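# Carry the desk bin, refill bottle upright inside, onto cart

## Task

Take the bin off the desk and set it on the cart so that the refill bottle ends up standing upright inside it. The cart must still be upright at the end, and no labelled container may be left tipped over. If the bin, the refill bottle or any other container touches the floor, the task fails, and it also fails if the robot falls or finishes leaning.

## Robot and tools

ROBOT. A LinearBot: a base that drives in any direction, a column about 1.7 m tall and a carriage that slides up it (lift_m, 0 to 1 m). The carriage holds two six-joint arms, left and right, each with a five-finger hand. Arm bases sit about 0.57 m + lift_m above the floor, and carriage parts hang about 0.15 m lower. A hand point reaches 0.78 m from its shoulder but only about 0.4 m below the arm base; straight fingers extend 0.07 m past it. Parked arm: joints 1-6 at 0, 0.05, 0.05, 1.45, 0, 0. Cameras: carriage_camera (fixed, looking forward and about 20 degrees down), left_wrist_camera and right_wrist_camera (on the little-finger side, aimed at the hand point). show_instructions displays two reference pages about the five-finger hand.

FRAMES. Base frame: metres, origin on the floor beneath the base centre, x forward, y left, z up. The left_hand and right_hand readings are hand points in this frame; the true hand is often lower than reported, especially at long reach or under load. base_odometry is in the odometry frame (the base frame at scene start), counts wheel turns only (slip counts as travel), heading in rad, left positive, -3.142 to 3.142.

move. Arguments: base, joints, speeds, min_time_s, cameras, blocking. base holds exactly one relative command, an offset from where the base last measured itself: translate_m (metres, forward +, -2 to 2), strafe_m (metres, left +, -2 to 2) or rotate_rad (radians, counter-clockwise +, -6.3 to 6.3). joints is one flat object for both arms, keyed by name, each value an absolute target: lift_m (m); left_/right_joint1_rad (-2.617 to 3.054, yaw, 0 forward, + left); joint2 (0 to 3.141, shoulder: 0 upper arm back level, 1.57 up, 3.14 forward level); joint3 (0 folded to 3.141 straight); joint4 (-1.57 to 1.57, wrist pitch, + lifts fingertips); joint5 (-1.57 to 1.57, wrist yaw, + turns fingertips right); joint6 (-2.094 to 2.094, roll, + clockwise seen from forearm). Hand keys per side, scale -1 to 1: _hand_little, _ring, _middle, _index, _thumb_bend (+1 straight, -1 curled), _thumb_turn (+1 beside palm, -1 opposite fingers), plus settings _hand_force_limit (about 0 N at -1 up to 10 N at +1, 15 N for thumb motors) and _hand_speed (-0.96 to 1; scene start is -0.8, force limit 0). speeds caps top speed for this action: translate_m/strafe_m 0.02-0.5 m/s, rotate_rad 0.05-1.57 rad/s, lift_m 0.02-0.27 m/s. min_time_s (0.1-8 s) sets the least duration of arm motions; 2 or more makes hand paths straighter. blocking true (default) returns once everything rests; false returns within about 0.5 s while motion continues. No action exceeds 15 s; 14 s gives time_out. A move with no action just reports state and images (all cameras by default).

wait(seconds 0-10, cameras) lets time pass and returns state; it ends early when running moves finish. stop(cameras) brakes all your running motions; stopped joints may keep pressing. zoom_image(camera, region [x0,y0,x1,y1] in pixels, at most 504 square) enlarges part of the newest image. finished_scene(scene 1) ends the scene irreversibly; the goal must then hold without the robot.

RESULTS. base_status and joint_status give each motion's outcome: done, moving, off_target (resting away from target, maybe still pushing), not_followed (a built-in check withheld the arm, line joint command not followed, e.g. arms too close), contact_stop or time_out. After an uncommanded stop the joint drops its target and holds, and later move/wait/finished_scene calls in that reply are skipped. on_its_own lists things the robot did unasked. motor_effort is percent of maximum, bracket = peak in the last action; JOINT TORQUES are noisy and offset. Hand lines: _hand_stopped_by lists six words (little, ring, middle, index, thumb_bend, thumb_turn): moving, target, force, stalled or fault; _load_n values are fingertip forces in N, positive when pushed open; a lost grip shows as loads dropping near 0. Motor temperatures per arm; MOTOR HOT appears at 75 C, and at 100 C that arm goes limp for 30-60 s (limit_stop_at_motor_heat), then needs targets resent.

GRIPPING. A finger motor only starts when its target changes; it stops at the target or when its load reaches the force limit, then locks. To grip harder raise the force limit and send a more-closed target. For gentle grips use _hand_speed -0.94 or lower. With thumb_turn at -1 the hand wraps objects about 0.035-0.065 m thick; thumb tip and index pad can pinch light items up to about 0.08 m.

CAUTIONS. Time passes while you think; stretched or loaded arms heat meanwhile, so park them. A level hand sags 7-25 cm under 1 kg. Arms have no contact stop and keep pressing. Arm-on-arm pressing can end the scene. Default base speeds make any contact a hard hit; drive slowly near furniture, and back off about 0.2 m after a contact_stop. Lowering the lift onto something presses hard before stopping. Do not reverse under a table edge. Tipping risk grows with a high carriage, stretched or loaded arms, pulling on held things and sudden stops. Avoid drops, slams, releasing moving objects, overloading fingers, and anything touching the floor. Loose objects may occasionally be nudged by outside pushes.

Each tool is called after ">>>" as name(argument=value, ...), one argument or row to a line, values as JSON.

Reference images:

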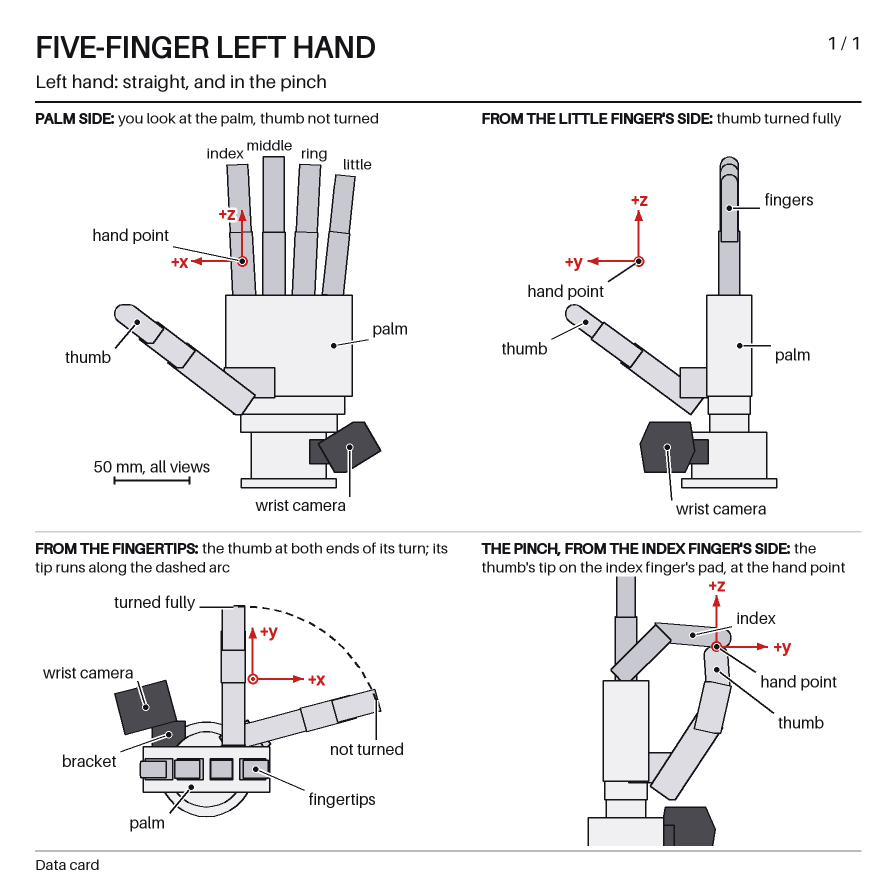

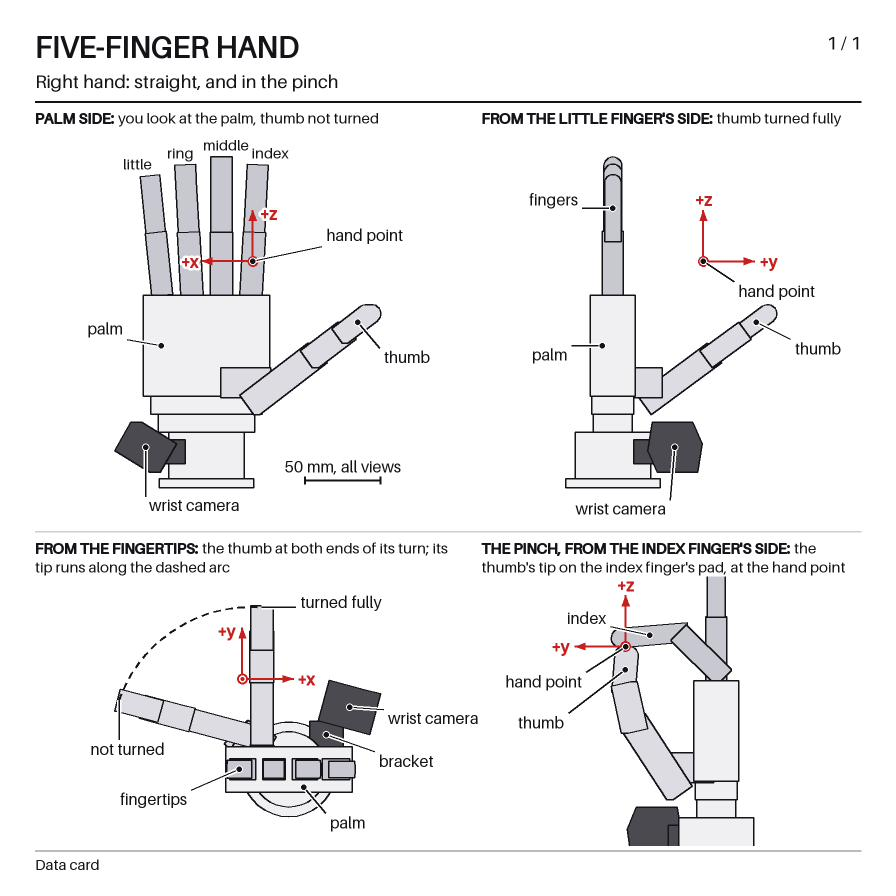

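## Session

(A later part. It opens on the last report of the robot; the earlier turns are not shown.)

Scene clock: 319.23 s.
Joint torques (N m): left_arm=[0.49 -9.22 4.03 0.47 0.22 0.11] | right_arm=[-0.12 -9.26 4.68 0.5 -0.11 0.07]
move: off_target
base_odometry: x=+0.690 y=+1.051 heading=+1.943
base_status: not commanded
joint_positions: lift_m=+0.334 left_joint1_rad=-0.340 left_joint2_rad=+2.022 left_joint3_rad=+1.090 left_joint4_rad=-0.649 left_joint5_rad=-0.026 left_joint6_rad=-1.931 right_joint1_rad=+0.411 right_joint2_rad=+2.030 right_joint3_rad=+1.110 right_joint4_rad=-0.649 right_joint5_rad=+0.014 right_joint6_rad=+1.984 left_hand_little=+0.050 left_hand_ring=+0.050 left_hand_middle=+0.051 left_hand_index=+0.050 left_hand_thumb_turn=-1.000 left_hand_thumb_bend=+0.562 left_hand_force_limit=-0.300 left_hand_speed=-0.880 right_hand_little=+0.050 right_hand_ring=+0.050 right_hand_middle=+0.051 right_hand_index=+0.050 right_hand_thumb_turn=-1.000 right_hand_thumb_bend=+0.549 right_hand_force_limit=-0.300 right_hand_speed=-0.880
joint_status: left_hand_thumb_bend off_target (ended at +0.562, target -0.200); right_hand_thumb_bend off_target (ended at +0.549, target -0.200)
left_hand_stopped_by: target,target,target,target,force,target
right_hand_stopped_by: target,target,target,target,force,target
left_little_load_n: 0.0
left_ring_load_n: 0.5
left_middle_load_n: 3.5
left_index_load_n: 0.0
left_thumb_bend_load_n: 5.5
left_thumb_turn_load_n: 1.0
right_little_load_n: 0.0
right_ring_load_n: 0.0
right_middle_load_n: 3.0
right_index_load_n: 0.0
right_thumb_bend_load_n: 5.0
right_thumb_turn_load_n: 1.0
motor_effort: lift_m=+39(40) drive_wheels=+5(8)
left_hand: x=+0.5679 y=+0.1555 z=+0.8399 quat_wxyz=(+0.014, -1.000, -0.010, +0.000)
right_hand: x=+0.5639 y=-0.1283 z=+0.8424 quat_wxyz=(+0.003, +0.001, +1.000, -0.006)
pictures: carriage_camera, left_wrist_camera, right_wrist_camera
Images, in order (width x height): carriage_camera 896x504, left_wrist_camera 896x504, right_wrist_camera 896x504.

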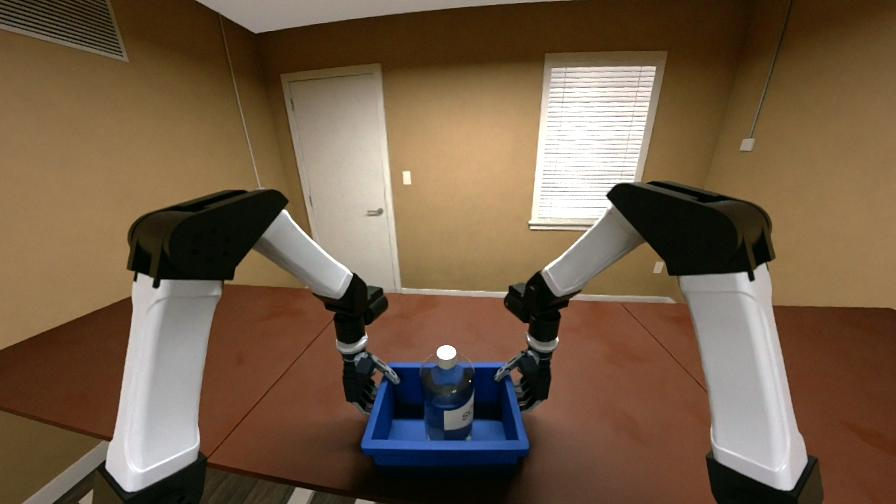

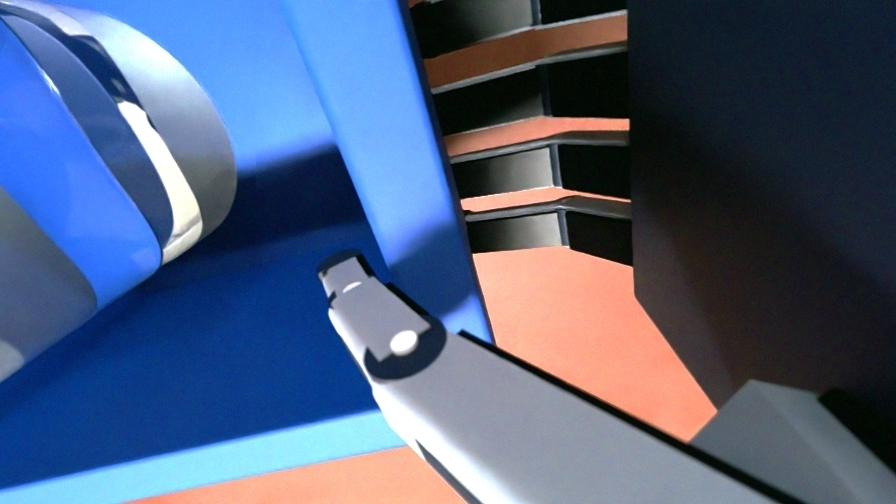

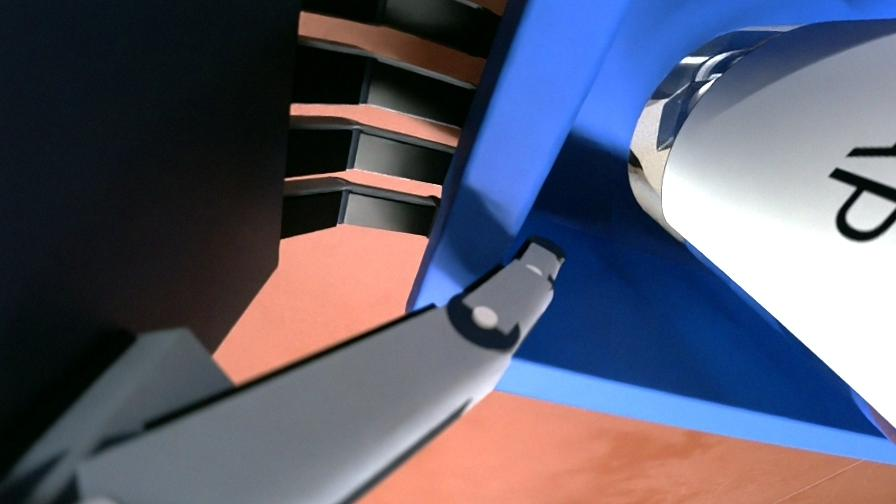

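>>> move(
  joints={"lift_m": 0.37},
  speeds={"lift_m": 0.04},
  cameras=["all"],
)

Scene clock: 324.20 s.
Joint torques (N m): left_arm=[0.39 -9.21 4.93 0.32 0.24 0.09] | right_arm=[-0.06 -9.17 5.98 0.41 -0.27 0.06]
move: done
base_odometry: x=+0.690 y=+1.051 heading=+1.943
base_status: not commanded
joint_positions: lift_m=+0.369 left_joint1_rad=-0.339 left_joint2_rad=+2.021 left_joint3_rad=+1.079 left_joint4_rad=-0.636 left_joint5_rad=-0.028 left_joint6_rad=-1.931 right_joint1_rad=+0.410 right_joint2_rad=+2.030 right_joint3_rad=+1.094 right_joint4_rad=-0.646 right_joint5_rad=+0.032 right_joint6_rad=+1.985 left_hand_little=+0.050 left_hand_ring=+0.051 left_hand_middle=+0.051 left_hand_index=+0.050 left_hand_thumb_turn=-1.000 left_hand_thumb_bend=+0.561 left_hand_force_limit=-0.300 left_hand_speed=-0.880 right_hand_little=+0.050 right_hand_ring=+0.051 right_hand_middle=+0.050 right_hand_index=+0.050 right_hand_thumb_turn=-1.000 right_hand_thumb_bend=+0.548 right_hand_force_limit=-0.300 right_hand_speed=-0.880
joint_status: all done
left_hand_stopped_by: target,target,target,target,force,target
right_hand_stopped_by: target,target,target,target,force,target
left_little_load_n: 0.5
left_ring_load_n: 8.0
left_middle_load_n: 0.0
left_index_load_n: 0.0
left_thumb_bend_load_n: 0.0
left_thumb_turn_load_n: 0.0
right_little_load_n: 0.5
right_ring_load_n: 12.0
right_middle_load_n: 0.0
right_index_load_n: 0.0
right_thumb_bend_load_n: 0.0
right_thumb_turn_load_n: 0.0
motor_effort: lift_m=+43(46) drive_wheels=-1(7)
left_hand: x=+0.5672 y=+0.1566 z=+0.8738 quat_wxyz=(+0.014, -1.000, -0.011, -0.002)
right_hand: x=+0.5602 y=-0.1340 z=+0.8738 quat_wxyz=(+0.001, +0.002, +1.000, -0.017)
pictures: carriage_camera, left_wrist_camera, right_wrist_camera
Images, in order (width x height): carriage_camera 896x504, left_wrist_camera 896x504, right_wrist_camera 896x504.

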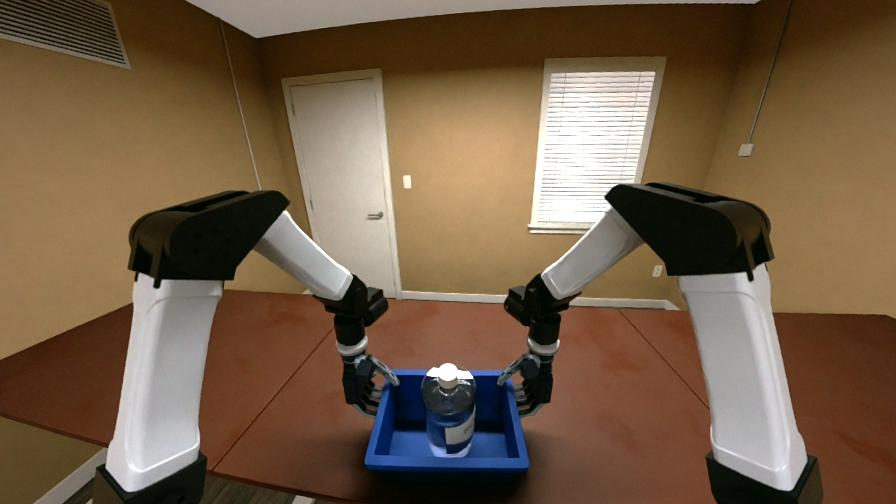

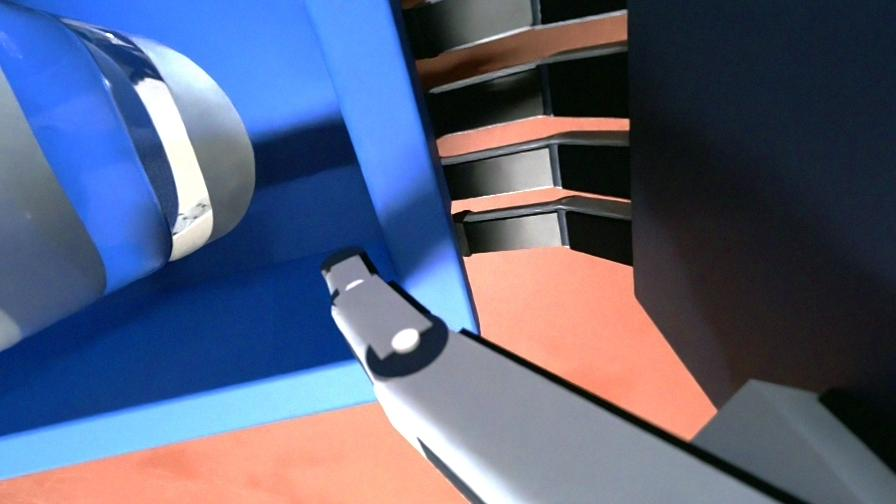

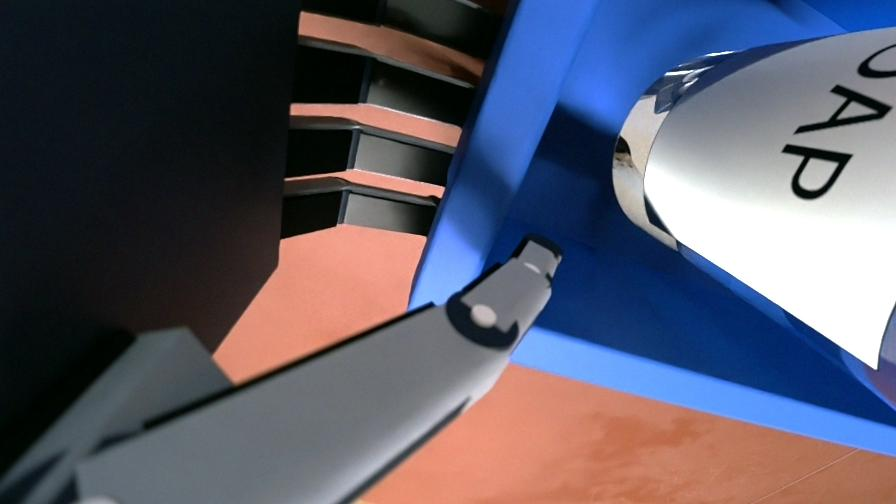

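>>> zoom_image(
  camera="carriage_camera",
  region=[330, 340, 570, 500],
)

Scaled by 2.100 from the camera's image (finer frame: 1280x720).

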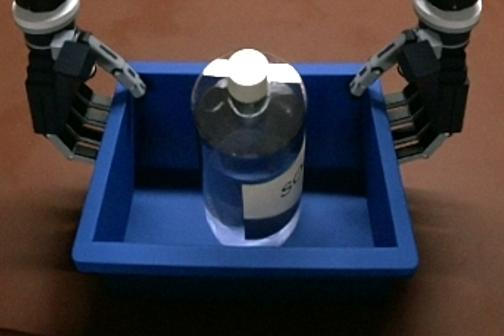

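>>> move(
  joints={"left_hand_thumb_bend": -0.25, "right_hand_thumb_bend": -0.25},
)

>>> move(
  joints={"lift_m": 0.41},
  speeds={"lift_m": 0.04},
  cameras=["all"],
)

Scene clock: 345.47 s.
Joint torques (N m): left_arm=[0.38 -9.17 4.88 0.32 0.24 0.03] | right_arm=[-0.06 -9.17 6 0.41 -0.28 0.09]
move: off_target
base_odometry: x=+0.690 y=+1.051 heading=+1.943
base_status: not commanded
joint_positions: lift_m=+0.369 left_joint1_rad=-0.339 left_joint2_rad=+2.021 left_joint3_rad=+1.079 left_joint4_rad=-0.633 left_joint5_rad=-0.028 left_joint6_rad=-1.924 right_joint1_rad=+0.410 right_joint2_rad=+2.030 right_joint3_rad=+1.094 right_joint4_rad=-0.644 right_joint5_rad=+0.032 right_joint6_rad=+1.982 left_hand_little=+0.050 left_hand_ring=+0.051 left_hand_middle=+0.051 left_hand_index=+0.050 left_hand_thumb_turn=-1.000 left_hand_thumb_bend=+0.416 left_hand_force_limit=-0.300 left_hand_speed=-0.880 right_hand_little=+0.050 right_hand_ring=+0.051 right_hand_middle=+0.050 right_hand_index=+0.050 right_hand_thumb_turn=-1.000 right_hand_thumb_bend=+0.385 right_hand_force_limit=-0.300 right_hand_speed=-0.880
joint_status: left_hand_thumb_bend off_target (ended at +0.416, target -0.250); right_hand_thumb_bend off_target (ended at +0.385, target -0.250)
left_hand_stopped_by: target,target,target,target,force,target
right_hand_stopped_by: target,target,target,target,force,target
left_little_load_n: 1.0
left_ring_load_n: 10.5
left_middle_load_n: 0.0
left_index_load_n: 0.0
left_thumb_bend_load_n: 5.0
left_thumb_turn_load_n: 1.5
right_little_load_n: 1.5
right_ring_load_n: 14.0
right_middle_load_n: 0.0
right_index_load_n: 0.0
right_thumb_bend_load_n: 5.0
right_thumb_turn_load_n: 1.0
motor_effort: lift_m=+43(43) drive_wheels=-4(4)
left_hand: x=+0.5673 y=+0.1562 z=+0.8739 quat_wxyz=(+0.014, -1.000, -0.007, -0.003)
right_hand: x=+0.5606 y=-0.1337 z=+0.8739 quat_wxyz=(+0.002, +0.000, +1.000, -0.016)
pictures: none

Scene clock: 346.80 s.
Joint torques (N m): left_arm=[0.4 -9.2 5.03 0.19 0.3 -0.01] | right_arm=[-0.09 -9.46 6.02 0.33 -0.35 0.11]
move: done
base_odometry: x=+0.690 y=+1.051 heading=+1.943
base_status: not commanded
joint_positions: lift_m=+0.409 left_joint1_rad=-0.339 left_joint2_rad=+2.021 left_joint3_rad=+1.077 left_joint4_rad=-0.617 left_joint5_rad=-0.034 left_joint6_rad=-1.919 right_joint1_rad=+0.411 right_joint2_rad=+2.032 right_joint3_rad=+1.094 right_joint4_rad=-0.629 right_joint5_rad=+0.040 right_joint6_rad=+1.980 left_hand_little=+0.050 left_hand_ring=+0.052 left_hand_middle=+0.051 left_hand_index=+0.050 left_hand_thumb_turn=-1.000 left_hand_thumb_bend=+0.416 left_hand_force_limit=-0.300 left_hand_speed=-0.880 right_hand_little=+0.050 right_hand_ring=+0.051 right_hand_middle=+0.050 right_hand_index=+0.050 right_hand_thumb_turn=-1.000 right_hand_thumb_bend=+0.385 right_hand_force_limit=-0.300 right_hand_speed=-0.880
joint_status: all done
left_hand_stopped_by: target,target,target,target,force,target
right_hand_stopped_by: target,target,target,target,force,target
left_little_load_n: 1.5
left_ring_load_n: 14.5
left_middle_load_n: 0.0
left_index_load_n: 0.0
left_thumb_bend_load_n: 5.5
left_thumb_turn_load_n: -1.5
right_little_load_n: 2.0
right_ring_load_n: 17.5
right_middle_load_n: 0.0
right_index_load_n: 0.0
right_thumb_bend_load_n: 4.5
right_thumb_turn_load_n: -1.0
motor_effort: lift_m=+43(48) drive_wheels=+6(7)
left_hand: x=+0.5709 y=+0.1559 z=+0.9140 quat_wxyz=(+0.014, -1.000, -0.005, -0.010)
right_hand: x=+0.5642 y=-0.1335 z=+0.9134 quat_wxyz=(+0.010, -0.001, +1.000, -0.018)
pictures: carriage_camera, left_wrist_camera, right_wrist_camera
Images, in order (width x height): carriage_camera 896x504, left_wrist_camera 896x504, right_wrist_camera 896x504.

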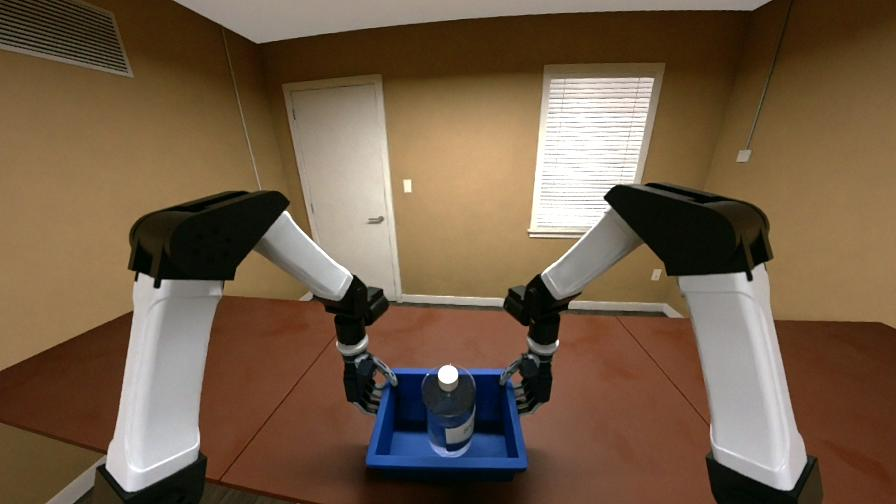

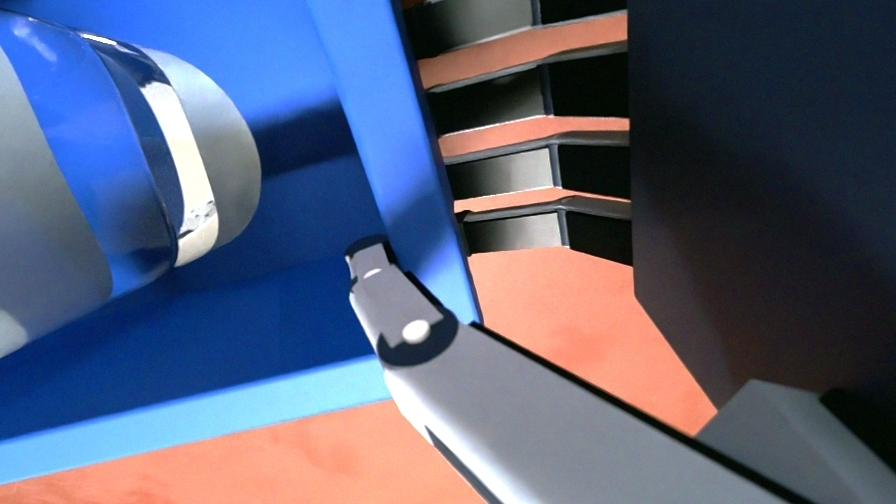

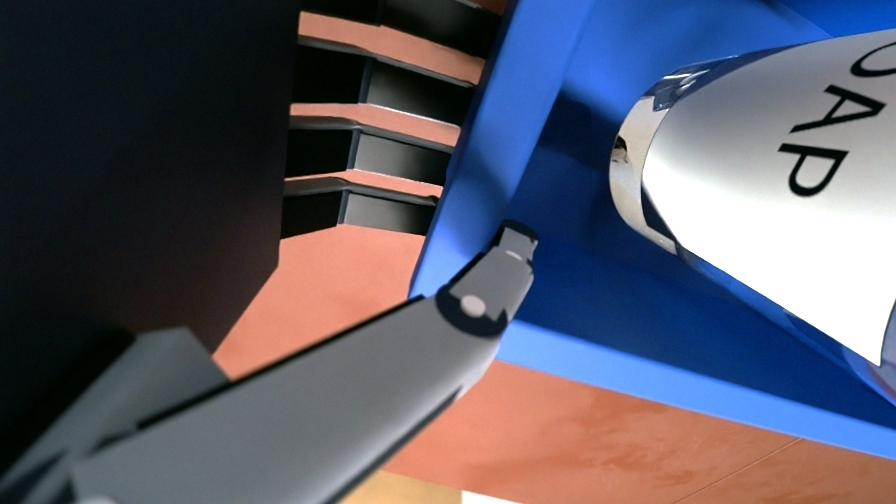

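>>> move(
  joints={"left_hand_speed": -0.93, "right_hand_speed": -0.93, "left_hand_middle": -0.15, "left_hand_index": -0.15, "left_hand_little": -0.15, "right_hand_middle": -0.15, "right_hand_index": -0.15, "right_hand_little": -0.15},
  cameras=["all"],
)

Scene clock: 354.90 s.
Joint torques (N m): left_arm=[0.35 -9.21 5.03 0.19 0.31 -0.04] | right_arm=[-0.09 -9.43 6.01 0.29 -0.36 0.11]
move: off_target
base_odometry: x=+0.690 y=+1.051 heading=+1.943
base_status: not commanded
joint_positions: lift_m=+0.409 left_joint1_rad=-0.339 left_joint2_rad=+2.021 left_joint3_rad=+1.077 left_joint4_rad=-0.617 left_joint5_rad=-0.034 left_joint6_rad=-1.918 right_joint1_rad=+0.411 right_joint2_rad=+2.032 right_joint3_rad=+1.094 right_joint4_rad=-0.628 right_joint5_rad=+0.041 right_joint6_rad=+1.979 left_hand_little=+0.038 left_hand_ring=+0.052 left_hand_middle=+0.014 left_hand_index=-0.150 left_hand_thumb_turn=-1.000 left_hand_thumb_bend=+0.416 left_hand_force_limit=-0.300 left_hand_speed=-0.930 right_hand_little=+0.038 right_hand_ring=+0.051 right_hand_middle=+0.026 right_hand_index=-0.145 right_hand_thumb_turn=-1.000 right_hand_thumb_bend=+0.385 right_hand_force_limit=-0.300 right_hand_speed=-0.930
joint_status: left_hand_little off_target (ended at +0.038, target -0.150); left_hand_middle off_target (ended at +0.014, target -0.150); right_hand_little off_target (ended at +0.038, target -0.150); right_hand_middle off_target (ended at +0.026, target -0.150); the others done
left_hand_stopped_by: force,target,force,target,force,target
right_hand_stopped_by: force,target,force,force,force,target
left_little_load_n: 2.0
left_ring_load_n: 11.0
left_middle_load_n: 4.0
left_index_load_n: 0.0
left_thumb_bend_load_n: 7.0
left_thumb_turn_load_n: -1.0
right_little_load_n: 3.5
right_ring_load_n: 14.0
right_middle_load_n: 3.0
right_index_load_n: 3.5
right_thumb_bend_load_n: 8.0
right_thumb_turn_load_n: -1.0
motor_effort: lift_m=+43(43) drive_wheels=-2(5)
left_hand: x=+0.5709 y=+0.1559 z=+0.9140 quat_wxyz=(+0.014, -1.000, -0.004, -0.010)
right_hand: x=+0.5644 y=-0.1336 z=+0.9134 quat_wxyz=(+0.010, -0.001, +1.000, -0.018)
pictures: carriage_camera, left_wrist_camera, right_wrist_camera
Images, in order (width x height): carriage_camera 896x504, left_wrist_camera 896x504, right_wrist_camera 896x504.

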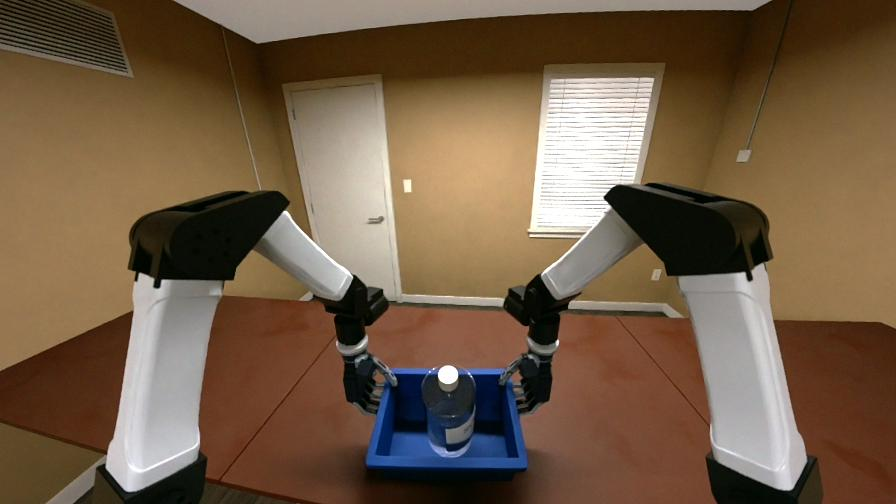

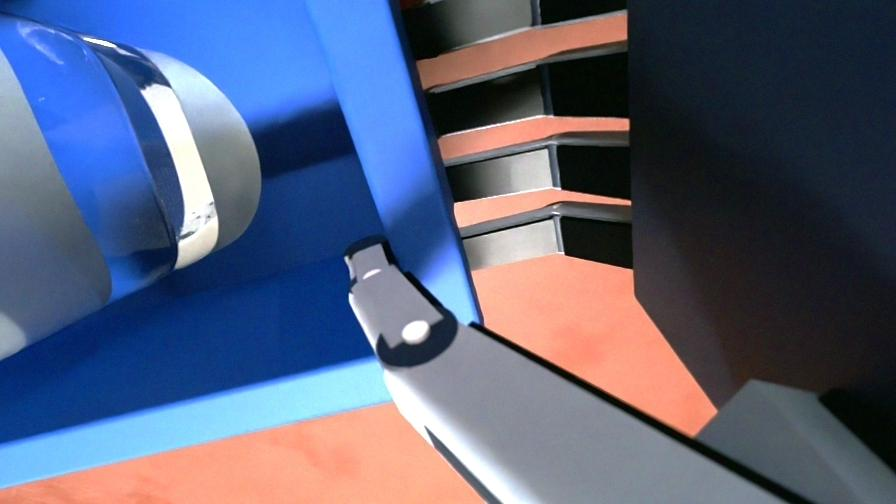

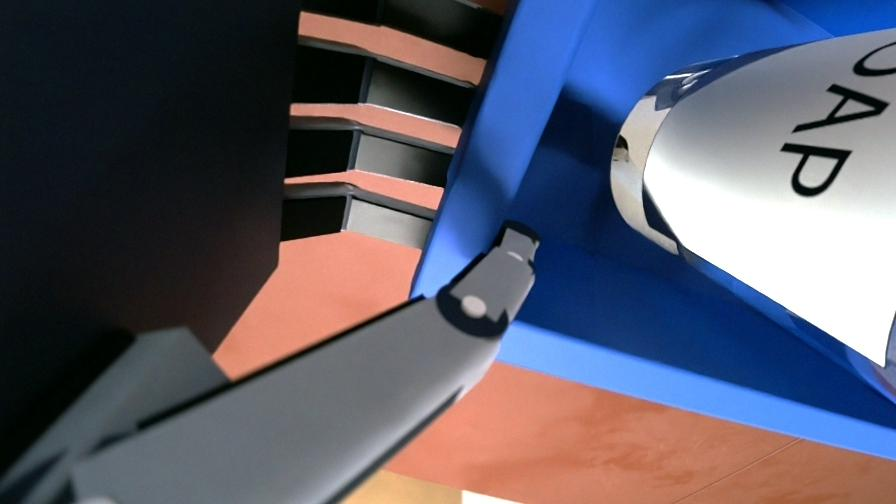

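>>> move(
  joints={"left_hand_index": -0.4, "right_hand_index": -0.3, "lift_m": 0.47},
  speeds={"lift_m": 0.05},
)

>>> move(
  base={"translate_m": -0.5},
  speeds={"translate_m": 0.1},
  cameras=["all"],
)

Scene clock: 360.63 s.
Joint torques (N m): left_arm=[0.32 -9.22 5.27 0.18 0.32 -0.05] | right_arm=[-0.12 -9.88 5.98 0.27 -0.35 0.1]
move: off_target
base_odometry: x=+0.690 y=+1.051 heading=+1.943
base_status: not commanded
joint_positions: lift_m=+0.469 left_joint1_rad=-0.339 left_joint2_rad=+2.021 left_joint3_rad=+1.075 left_joint4_rad=-0.616 left_joint5_rad=-0.035 left_joint6_rad=-1.917 right_joint1_rad=+0.411 right_joint2_rad=+2.036 right_joint3_rad=+1.094 right_joint4_rad=-0.628 right_joint5_rad=+0.042 right_joint6_rad=+1.979 left_hand_little=+0.038 left_hand_ring=+0.052 left_hand_middle=+0.014 left_hand_index=-0.253 left_hand_thumb_turn=-1.000 left_hand_thumb_bend=+0.417 left_hand_force_limit=-0.300 left_hand_speed=-0.930 right_hand_little=+0.038 right_hand_ring=+0.051 right_hand_middle=+0.026 right_hand_index=-0.145 right_hand_thumb_turn=-1.000 right_hand_thumb_bend=+0.385 right_hand_force_limit=-0.300 right_hand_speed=-0.930
joint_status: left_hand_index off_target (ended at -0.253, target -0.400); right_hand_index off_target (ended at -0.145, target -0.300); the others done
left_hand_stopped_by: force,target,force,force,force,target
right_hand_stopped_by: force,target,force,force,force,target
left_little_load_n: 1.0
left_ring_load_n: 11.0
left_middle_load_n: 3.0
left_index_load_n: 3.0
left_thumb_bend_load_n: 9.0
left_thumb_turn_load_n: -2.0
right_little_load_n: 1.0
right_ring_load_n: 15.5
right_middle_load_n: 3.0
right_index_load_n: 2.0
right_thumb_bend_load_n: 8.0
right_thumb_turn_load_n: -2.0
motor_effort: lift_m=+42(49) drive_wheels=+6(8)
left_hand: x=+0.5703 y=+0.1563 z=+0.9735 quat_wxyz=(+0.015, -1.000, -0.004, -0.010)
right_hand: x=+0.5640 y=-0.1340 z=+0.9722 quat_wxyz=(+0.009, -0.001, +1.000, -0.019)
pictures: none

Scene clock: 366.43 s.
Joint torques (N m): left_arm=[0.35 -9.18 5.2 0.15 0.34 -0.04] | right_arm=[-0.16 -9.66 6.05 0.27 -0.4 0.1]
move: done
base_odometry: x=+0.872 y=+0.585 heading=+1.943
base_status: done
joint_positions: lift_m=+0.469 left_joint1_rad=-0.339 left_joint2_rad=+2.021 left_joint3_rad=+1.075 left_joint4_rad=-0.613 left_joint5_rad=-0.038 left_joint6_rad=-1.917 right_joint1_rad=+0.412 right_joint2_rad=+2.036 right_joint3_rad=+1.094 right_joint4_rad=-0.625 right_joint5_rad=+0.043 right_joint6_rad=+1.980 left_hand_little=+0.038 left_hand_ring=+0.052 left_hand_middle=+0.014 left_hand_index=-0.253 left_hand_thumb_turn=-1.000 left_hand_thumb_bend=+0.417 left_hand_force_limit=-0.300 left_hand_speed=-0.930 right_hand_little=+0.038 right_hand_ring=+0.051 right_hand_middle=+0.026 right_hand_index=-0.145 right_hand_thumb_turn=-1.000 right_hand_thumb_bend=+0.385 right_hand_force_limit=-0.300 right_hand_speed=-0.930
joint_status: not commanded
left_hand_stopped_by: force,target,force,force,force,target
right_hand_stopped_by: force,target,force,force,force,target
left_little_load_n: 1.5
left_ring_load_n: 11.0
left_middle_load_n: 3.5
left_index_load_n: 2.5
left_thumb_bend_load_n: 9.0
left_thumb_turn_load_n: -2.0
right_little_load_n: 1.0
right_ring_load_n: 15.5
right_middle_load_n: 3.0
right_index_load_n: 2.0
right_thumb_bend_load_n: 7.5
right_thumb_turn_load_n: -2.0
motor_effort: lift_m=+43(43) drive_wheels=+0(11)
left_hand: x=+0.5712 y=+0.1565 z=+0.9736 quat_wxyz=(+0.016, -1.000, -0.004, -0.012)
right_hand: x=+0.5646 y=-0.1336 z=+0.9723 quat_wxyz=(+0.010, -0.001, +1.000, -0.019)
pictures: carriage_camera, left_wrist_camera, right_wrist_camera
Images, in order (width x height): carriage_camera 896x504, left_wrist_camera 896x504, right_wrist_camera 896x504.

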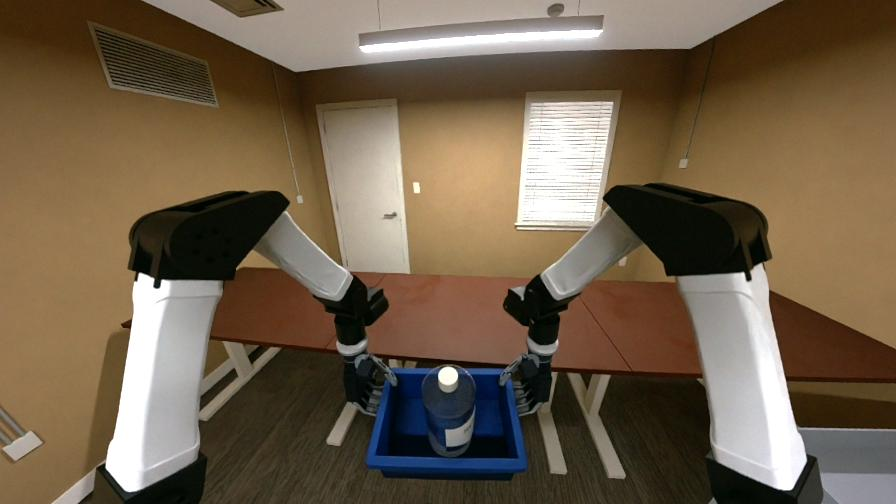

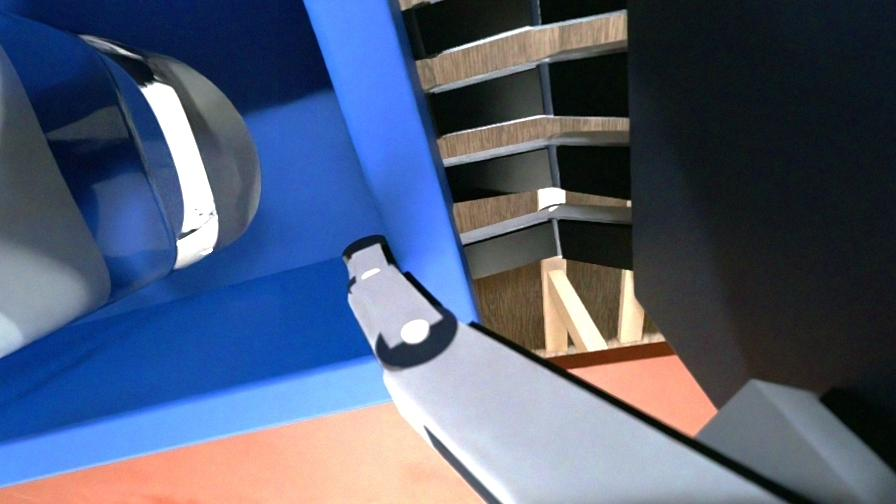

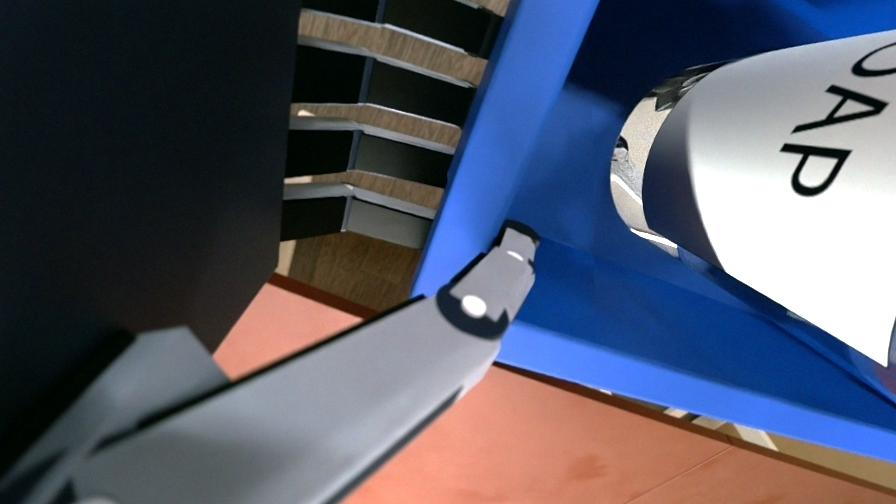

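>>> move(
  base={"translate_m": -0.55},
  speeds={"translate_m": 0.15},
)

>>> move(
  base={"rotate_rad": -0.115},
  speeds={"rotate_rad": 0.3},
)

>>> move(
  base={"strafe_m": -0.7},
  speeds={"strafe_m": 0.15},
  cameras=["all"],
)

Scene clock: 394.77 s.
Joint torques (N m): left_arm=[0.36 -9.21 5.18 0.15 0.35 -0.04] | right_arm=[-0.17 -9.68 6.06 0.2 -0.38 0.1]
Motor temperatures (°C): left_arm=[28 47 36 29 29 29] | right_arm=[28 40 41 29 27 31]
move: done
base_odometry: x=+1.072 y=+0.073 heading=+1.943
base_status: done
joint_positions: lift_m=+0.469 left_joint1_rad=-0.339 left_joint2_rad=+2.021 left_joint3_rad=+1.075 left_joint4_rad=-0.612 left_joint5_rad=-0.038 left_joint6_rad=-1.917 right_joint1_rad=+0.412 right_joint2_rad=+2.036 right_joint3_rad=+1.094 right_joint4_rad=-0.625 right_joint5_rad=+0.043 right_joint6_rad=+1.981 left_hand_little=+0.038 left_hand_ring=+0.052 left_hand_middle=+0.014 left_hand_index=-0.253 left_hand_thumb_turn=-1.000 left_hand_thumb_bend=+0.417 left_hand_force_limit=-0.300 left_hand_speed=-0.930 right_hand_little=+0.038 right_hand_ring=+0.051 right_hand_middle=+0.026 right_hand_index=-0.145 right_hand_thumb_turn=-1.000 right_hand_thumb_bend=+0.385 right_hand_force_limit=-0.300 right_hand_speed=-0.930
joint_status: not commanded
left_hand_stopped_by: force,target,force,force,force,target
right_hand_stopped_by: force,target,force,force,force,target
left_little_load_n: 1.0
left_ring_load_n: 11.0
left_middle_load_n: 3.0
left_index_load_n: 2.5
left_thumb_bend_load_n: 9.0
left_thumb_turn_load_n: -2.0
right_little_load_n: 1.0
right_ring_load_n: 15.5
right_middle_load_n: 3.5
right_index_load_n: 2.0
right_thumb_bend_load_n: 8.0
right_thumb_turn_load_n: -2.0
motor_effort: lift_m=+43(43) drive_wheels=-4(14)
left_hand: x=+0.5714 y=+0.1565 z=+0.9736 quat_wxyz=(+0.016, -1.000, -0.004, -0.012)
right_hand: x=+0.5647 y=-0.1335 z=+0.9723 quat_wxyz=(+0.011, -0.001, +1.000, -0.019)
pictures: none

Scene clock: 395.83 s.
Joint torques (N m): left_arm=[0.54 -9.21 5.18 0.14 0.38 -0.04] | right_arm=[-0.49 -9.94 6.02 0.24 -0.41 0.07]
move: done
base_odometry: x=+1.072 y=+0.072 heading=+1.828
base_status: done
joint_positions: lift_m=+0.469 left_joint1_rad=-0.340 left_joint2_rad=+2.021 left_joint3_rad=+1.075 left_joint4_rad=-0.612 left_joint5_rad=-0.041 left_joint6_rad=-1.917 right_joint1_rad=+0.415 right_joint2_rad=+2.036 right_joint3_rad=+1.094 right_joint4_rad=-0.625 right_joint5_rad=+0.046 right_joint6_rad=+1.983 left_hand_little=+0.038 left_hand_ring=+0.052 left_hand_middle=+0.014 left_hand_index=-0.253 left_hand_thumb_turn=-1.000 left_hand_thumb_bend=+0.417 left_hand_force_limit=-0.300 left_hand_speed=-0.930 right_hand_little=+0.038 right_hand_ring=+0.051 right_hand_middle=+0.026 right_hand_index=-0.146 right_hand_thumb_turn=-1.000 right_hand_thumb_bend=+0.385 right_hand_force_limit=-0.300 right_hand_speed=-0.930
joint_status: not commanded
left_hand_stopped_by: force,target,force,force,force,target
right_hand_stopped_by: force,target,force,force,force,target
left_little_load_n: 1.0
left_ring_load_n: 11.0
left_middle_load_n: 3.0
left_index_load_n: 1.5
left_thumb_bend_load_n: 8.0
left_thumb_turn_load_n: -1.5
right_little_load_n: 1.5
right_ring_load_n: 16.0
right_middle_load_n: 3.0
right_index_load_n: 2.0
right_thumb_bend_load_n: 7.0
right_thumb_turn_load_n: -1.5
motor_effort: lift_m=+43(43) drive_wheels=-5(11)
left_hand: x=+0.5715 y=+0.1563 z=+0.9735 quat_wxyz=(+0.017, -1.000, -0.003, -0.013)
right_hand: x=+0.5644 y=-0.1332 z=+0.9722 quat_wxyz=(+0.011, -0.001, +1.000, -0.020)
pictures: none

Scene clock: 401.50 s.
Joint torques (N m): left_arm=[0.54 -9.18 5.22 0.17 0.38 -0.04] | right_arm=[-0.46 -9.74 5.93 0.29 -0.4 0.08]
move: done
base_odometry: x=+1.749 y=+0.250 heading=+1.827
base_status: done
joint_positions: lift_m=+0.469 left_joint1_rad=-0.340 left_joint2_rad=+2.021 left_joint3_rad=+1.075 left_joint4_rad=-0.613 left_joint5_rad=-0.041 left_joint6_rad=-1.917 right_joint1_rad=+0.415 right_joint2_rad=+2.036 right_joint3_rad=+1.094 right_joint4_rad=-0.626 right_joint5_rad=+0.046 right_joint6_rad=+1.983 left_hand_little=+0.038 left_hand_ring=+0.052 left_hand_middle=+0.014 left_hand_index=-0.253 left_hand_thumb_turn=-1.000 left_hand_thumb_bend=+0.417 left_hand_force_limit=-0.300 left_hand_speed=-0.930 right_hand_little=+0.038 right_hand_ring=+0.051 right_hand_middle=+0.026 right_hand_index=-0.146 right_hand_thumb_turn=-1.000 right_hand_thumb_bend=+0.385 right_hand_force_limit=-0.300 right_hand_speed=-0.930
joint_status: not commanded
left_hand_stopped_by: force,target,force,force,force,target
right_hand_stopped_by: force,target,force,force,force,target
left_little_load_n: 0.0
left_ring_load_n: 10.5
left_middle_load_n: 3.0
left_index_load_n: 2.0
left_thumb_bend_load_n: 8.5
left_thumb_turn_load_n: -1.5
right_little_load_n: 1.0
right_ring_load_n: 15.5
right_middle_load_n: 3.0
right_index_load_n: 1.5
right_thumb_bend_load_n: 7.0
right_thumb_turn_load_n: -1.5
motor_effort: lift_m=+43(43) drive_wheels=-4(14)
left_hand: x=+0.5710 y=+0.1565 z=+0.9734 quat_wxyz=(+0.017, -1.000, -0.003, -0.012)
right_hand: x=+0.5643 y=-0.1332 z=+0.9722 quat_wxyz=(+0.011, -0.002, +1.000, -0.020)
pictures: carriage_camera, left_wrist_camera, right_wrist_camera
Images, in order (width x height): carriage_camera 896x504, left_wrist_camera 896x504, right_wrist_camera 896x504.

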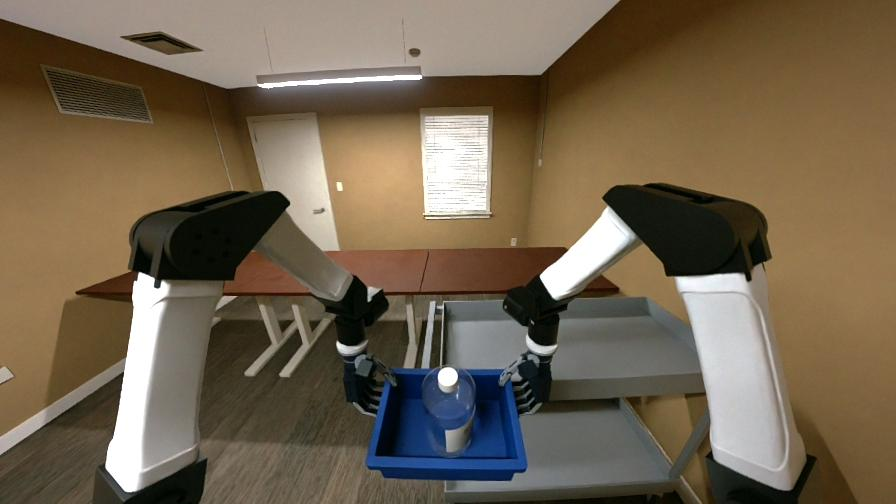

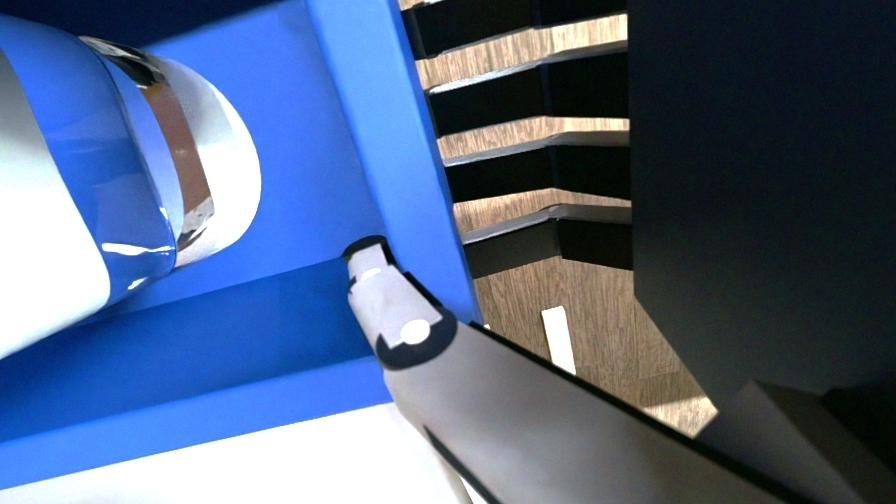

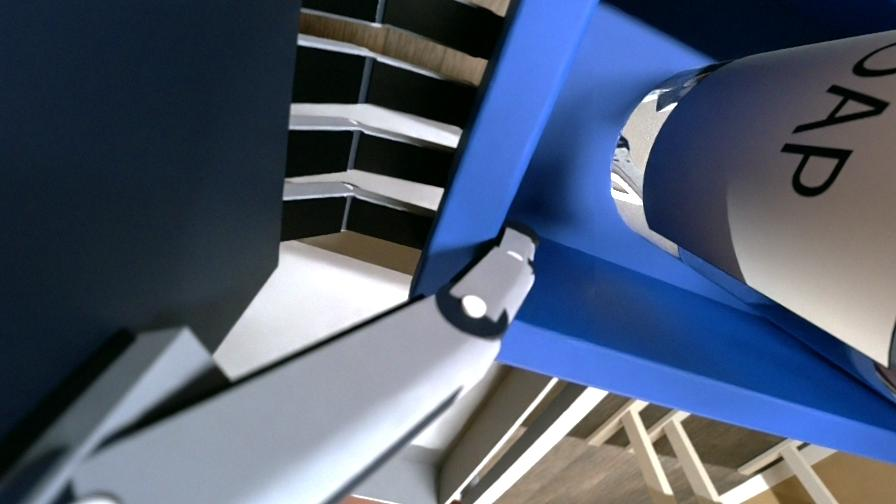

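>>> zoom_image(
  camera="carriage_camera",
  region=[410, 270, 730, 504],
)

Scaled by 1.575 from the camera's image (finer frame: 1280x720).

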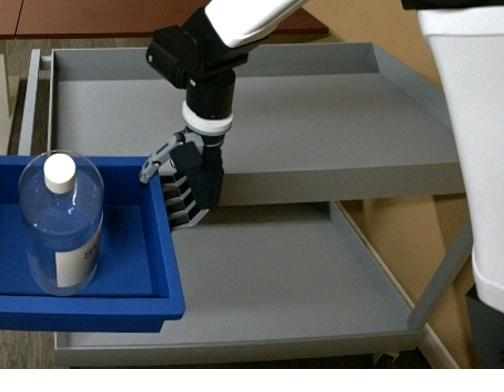

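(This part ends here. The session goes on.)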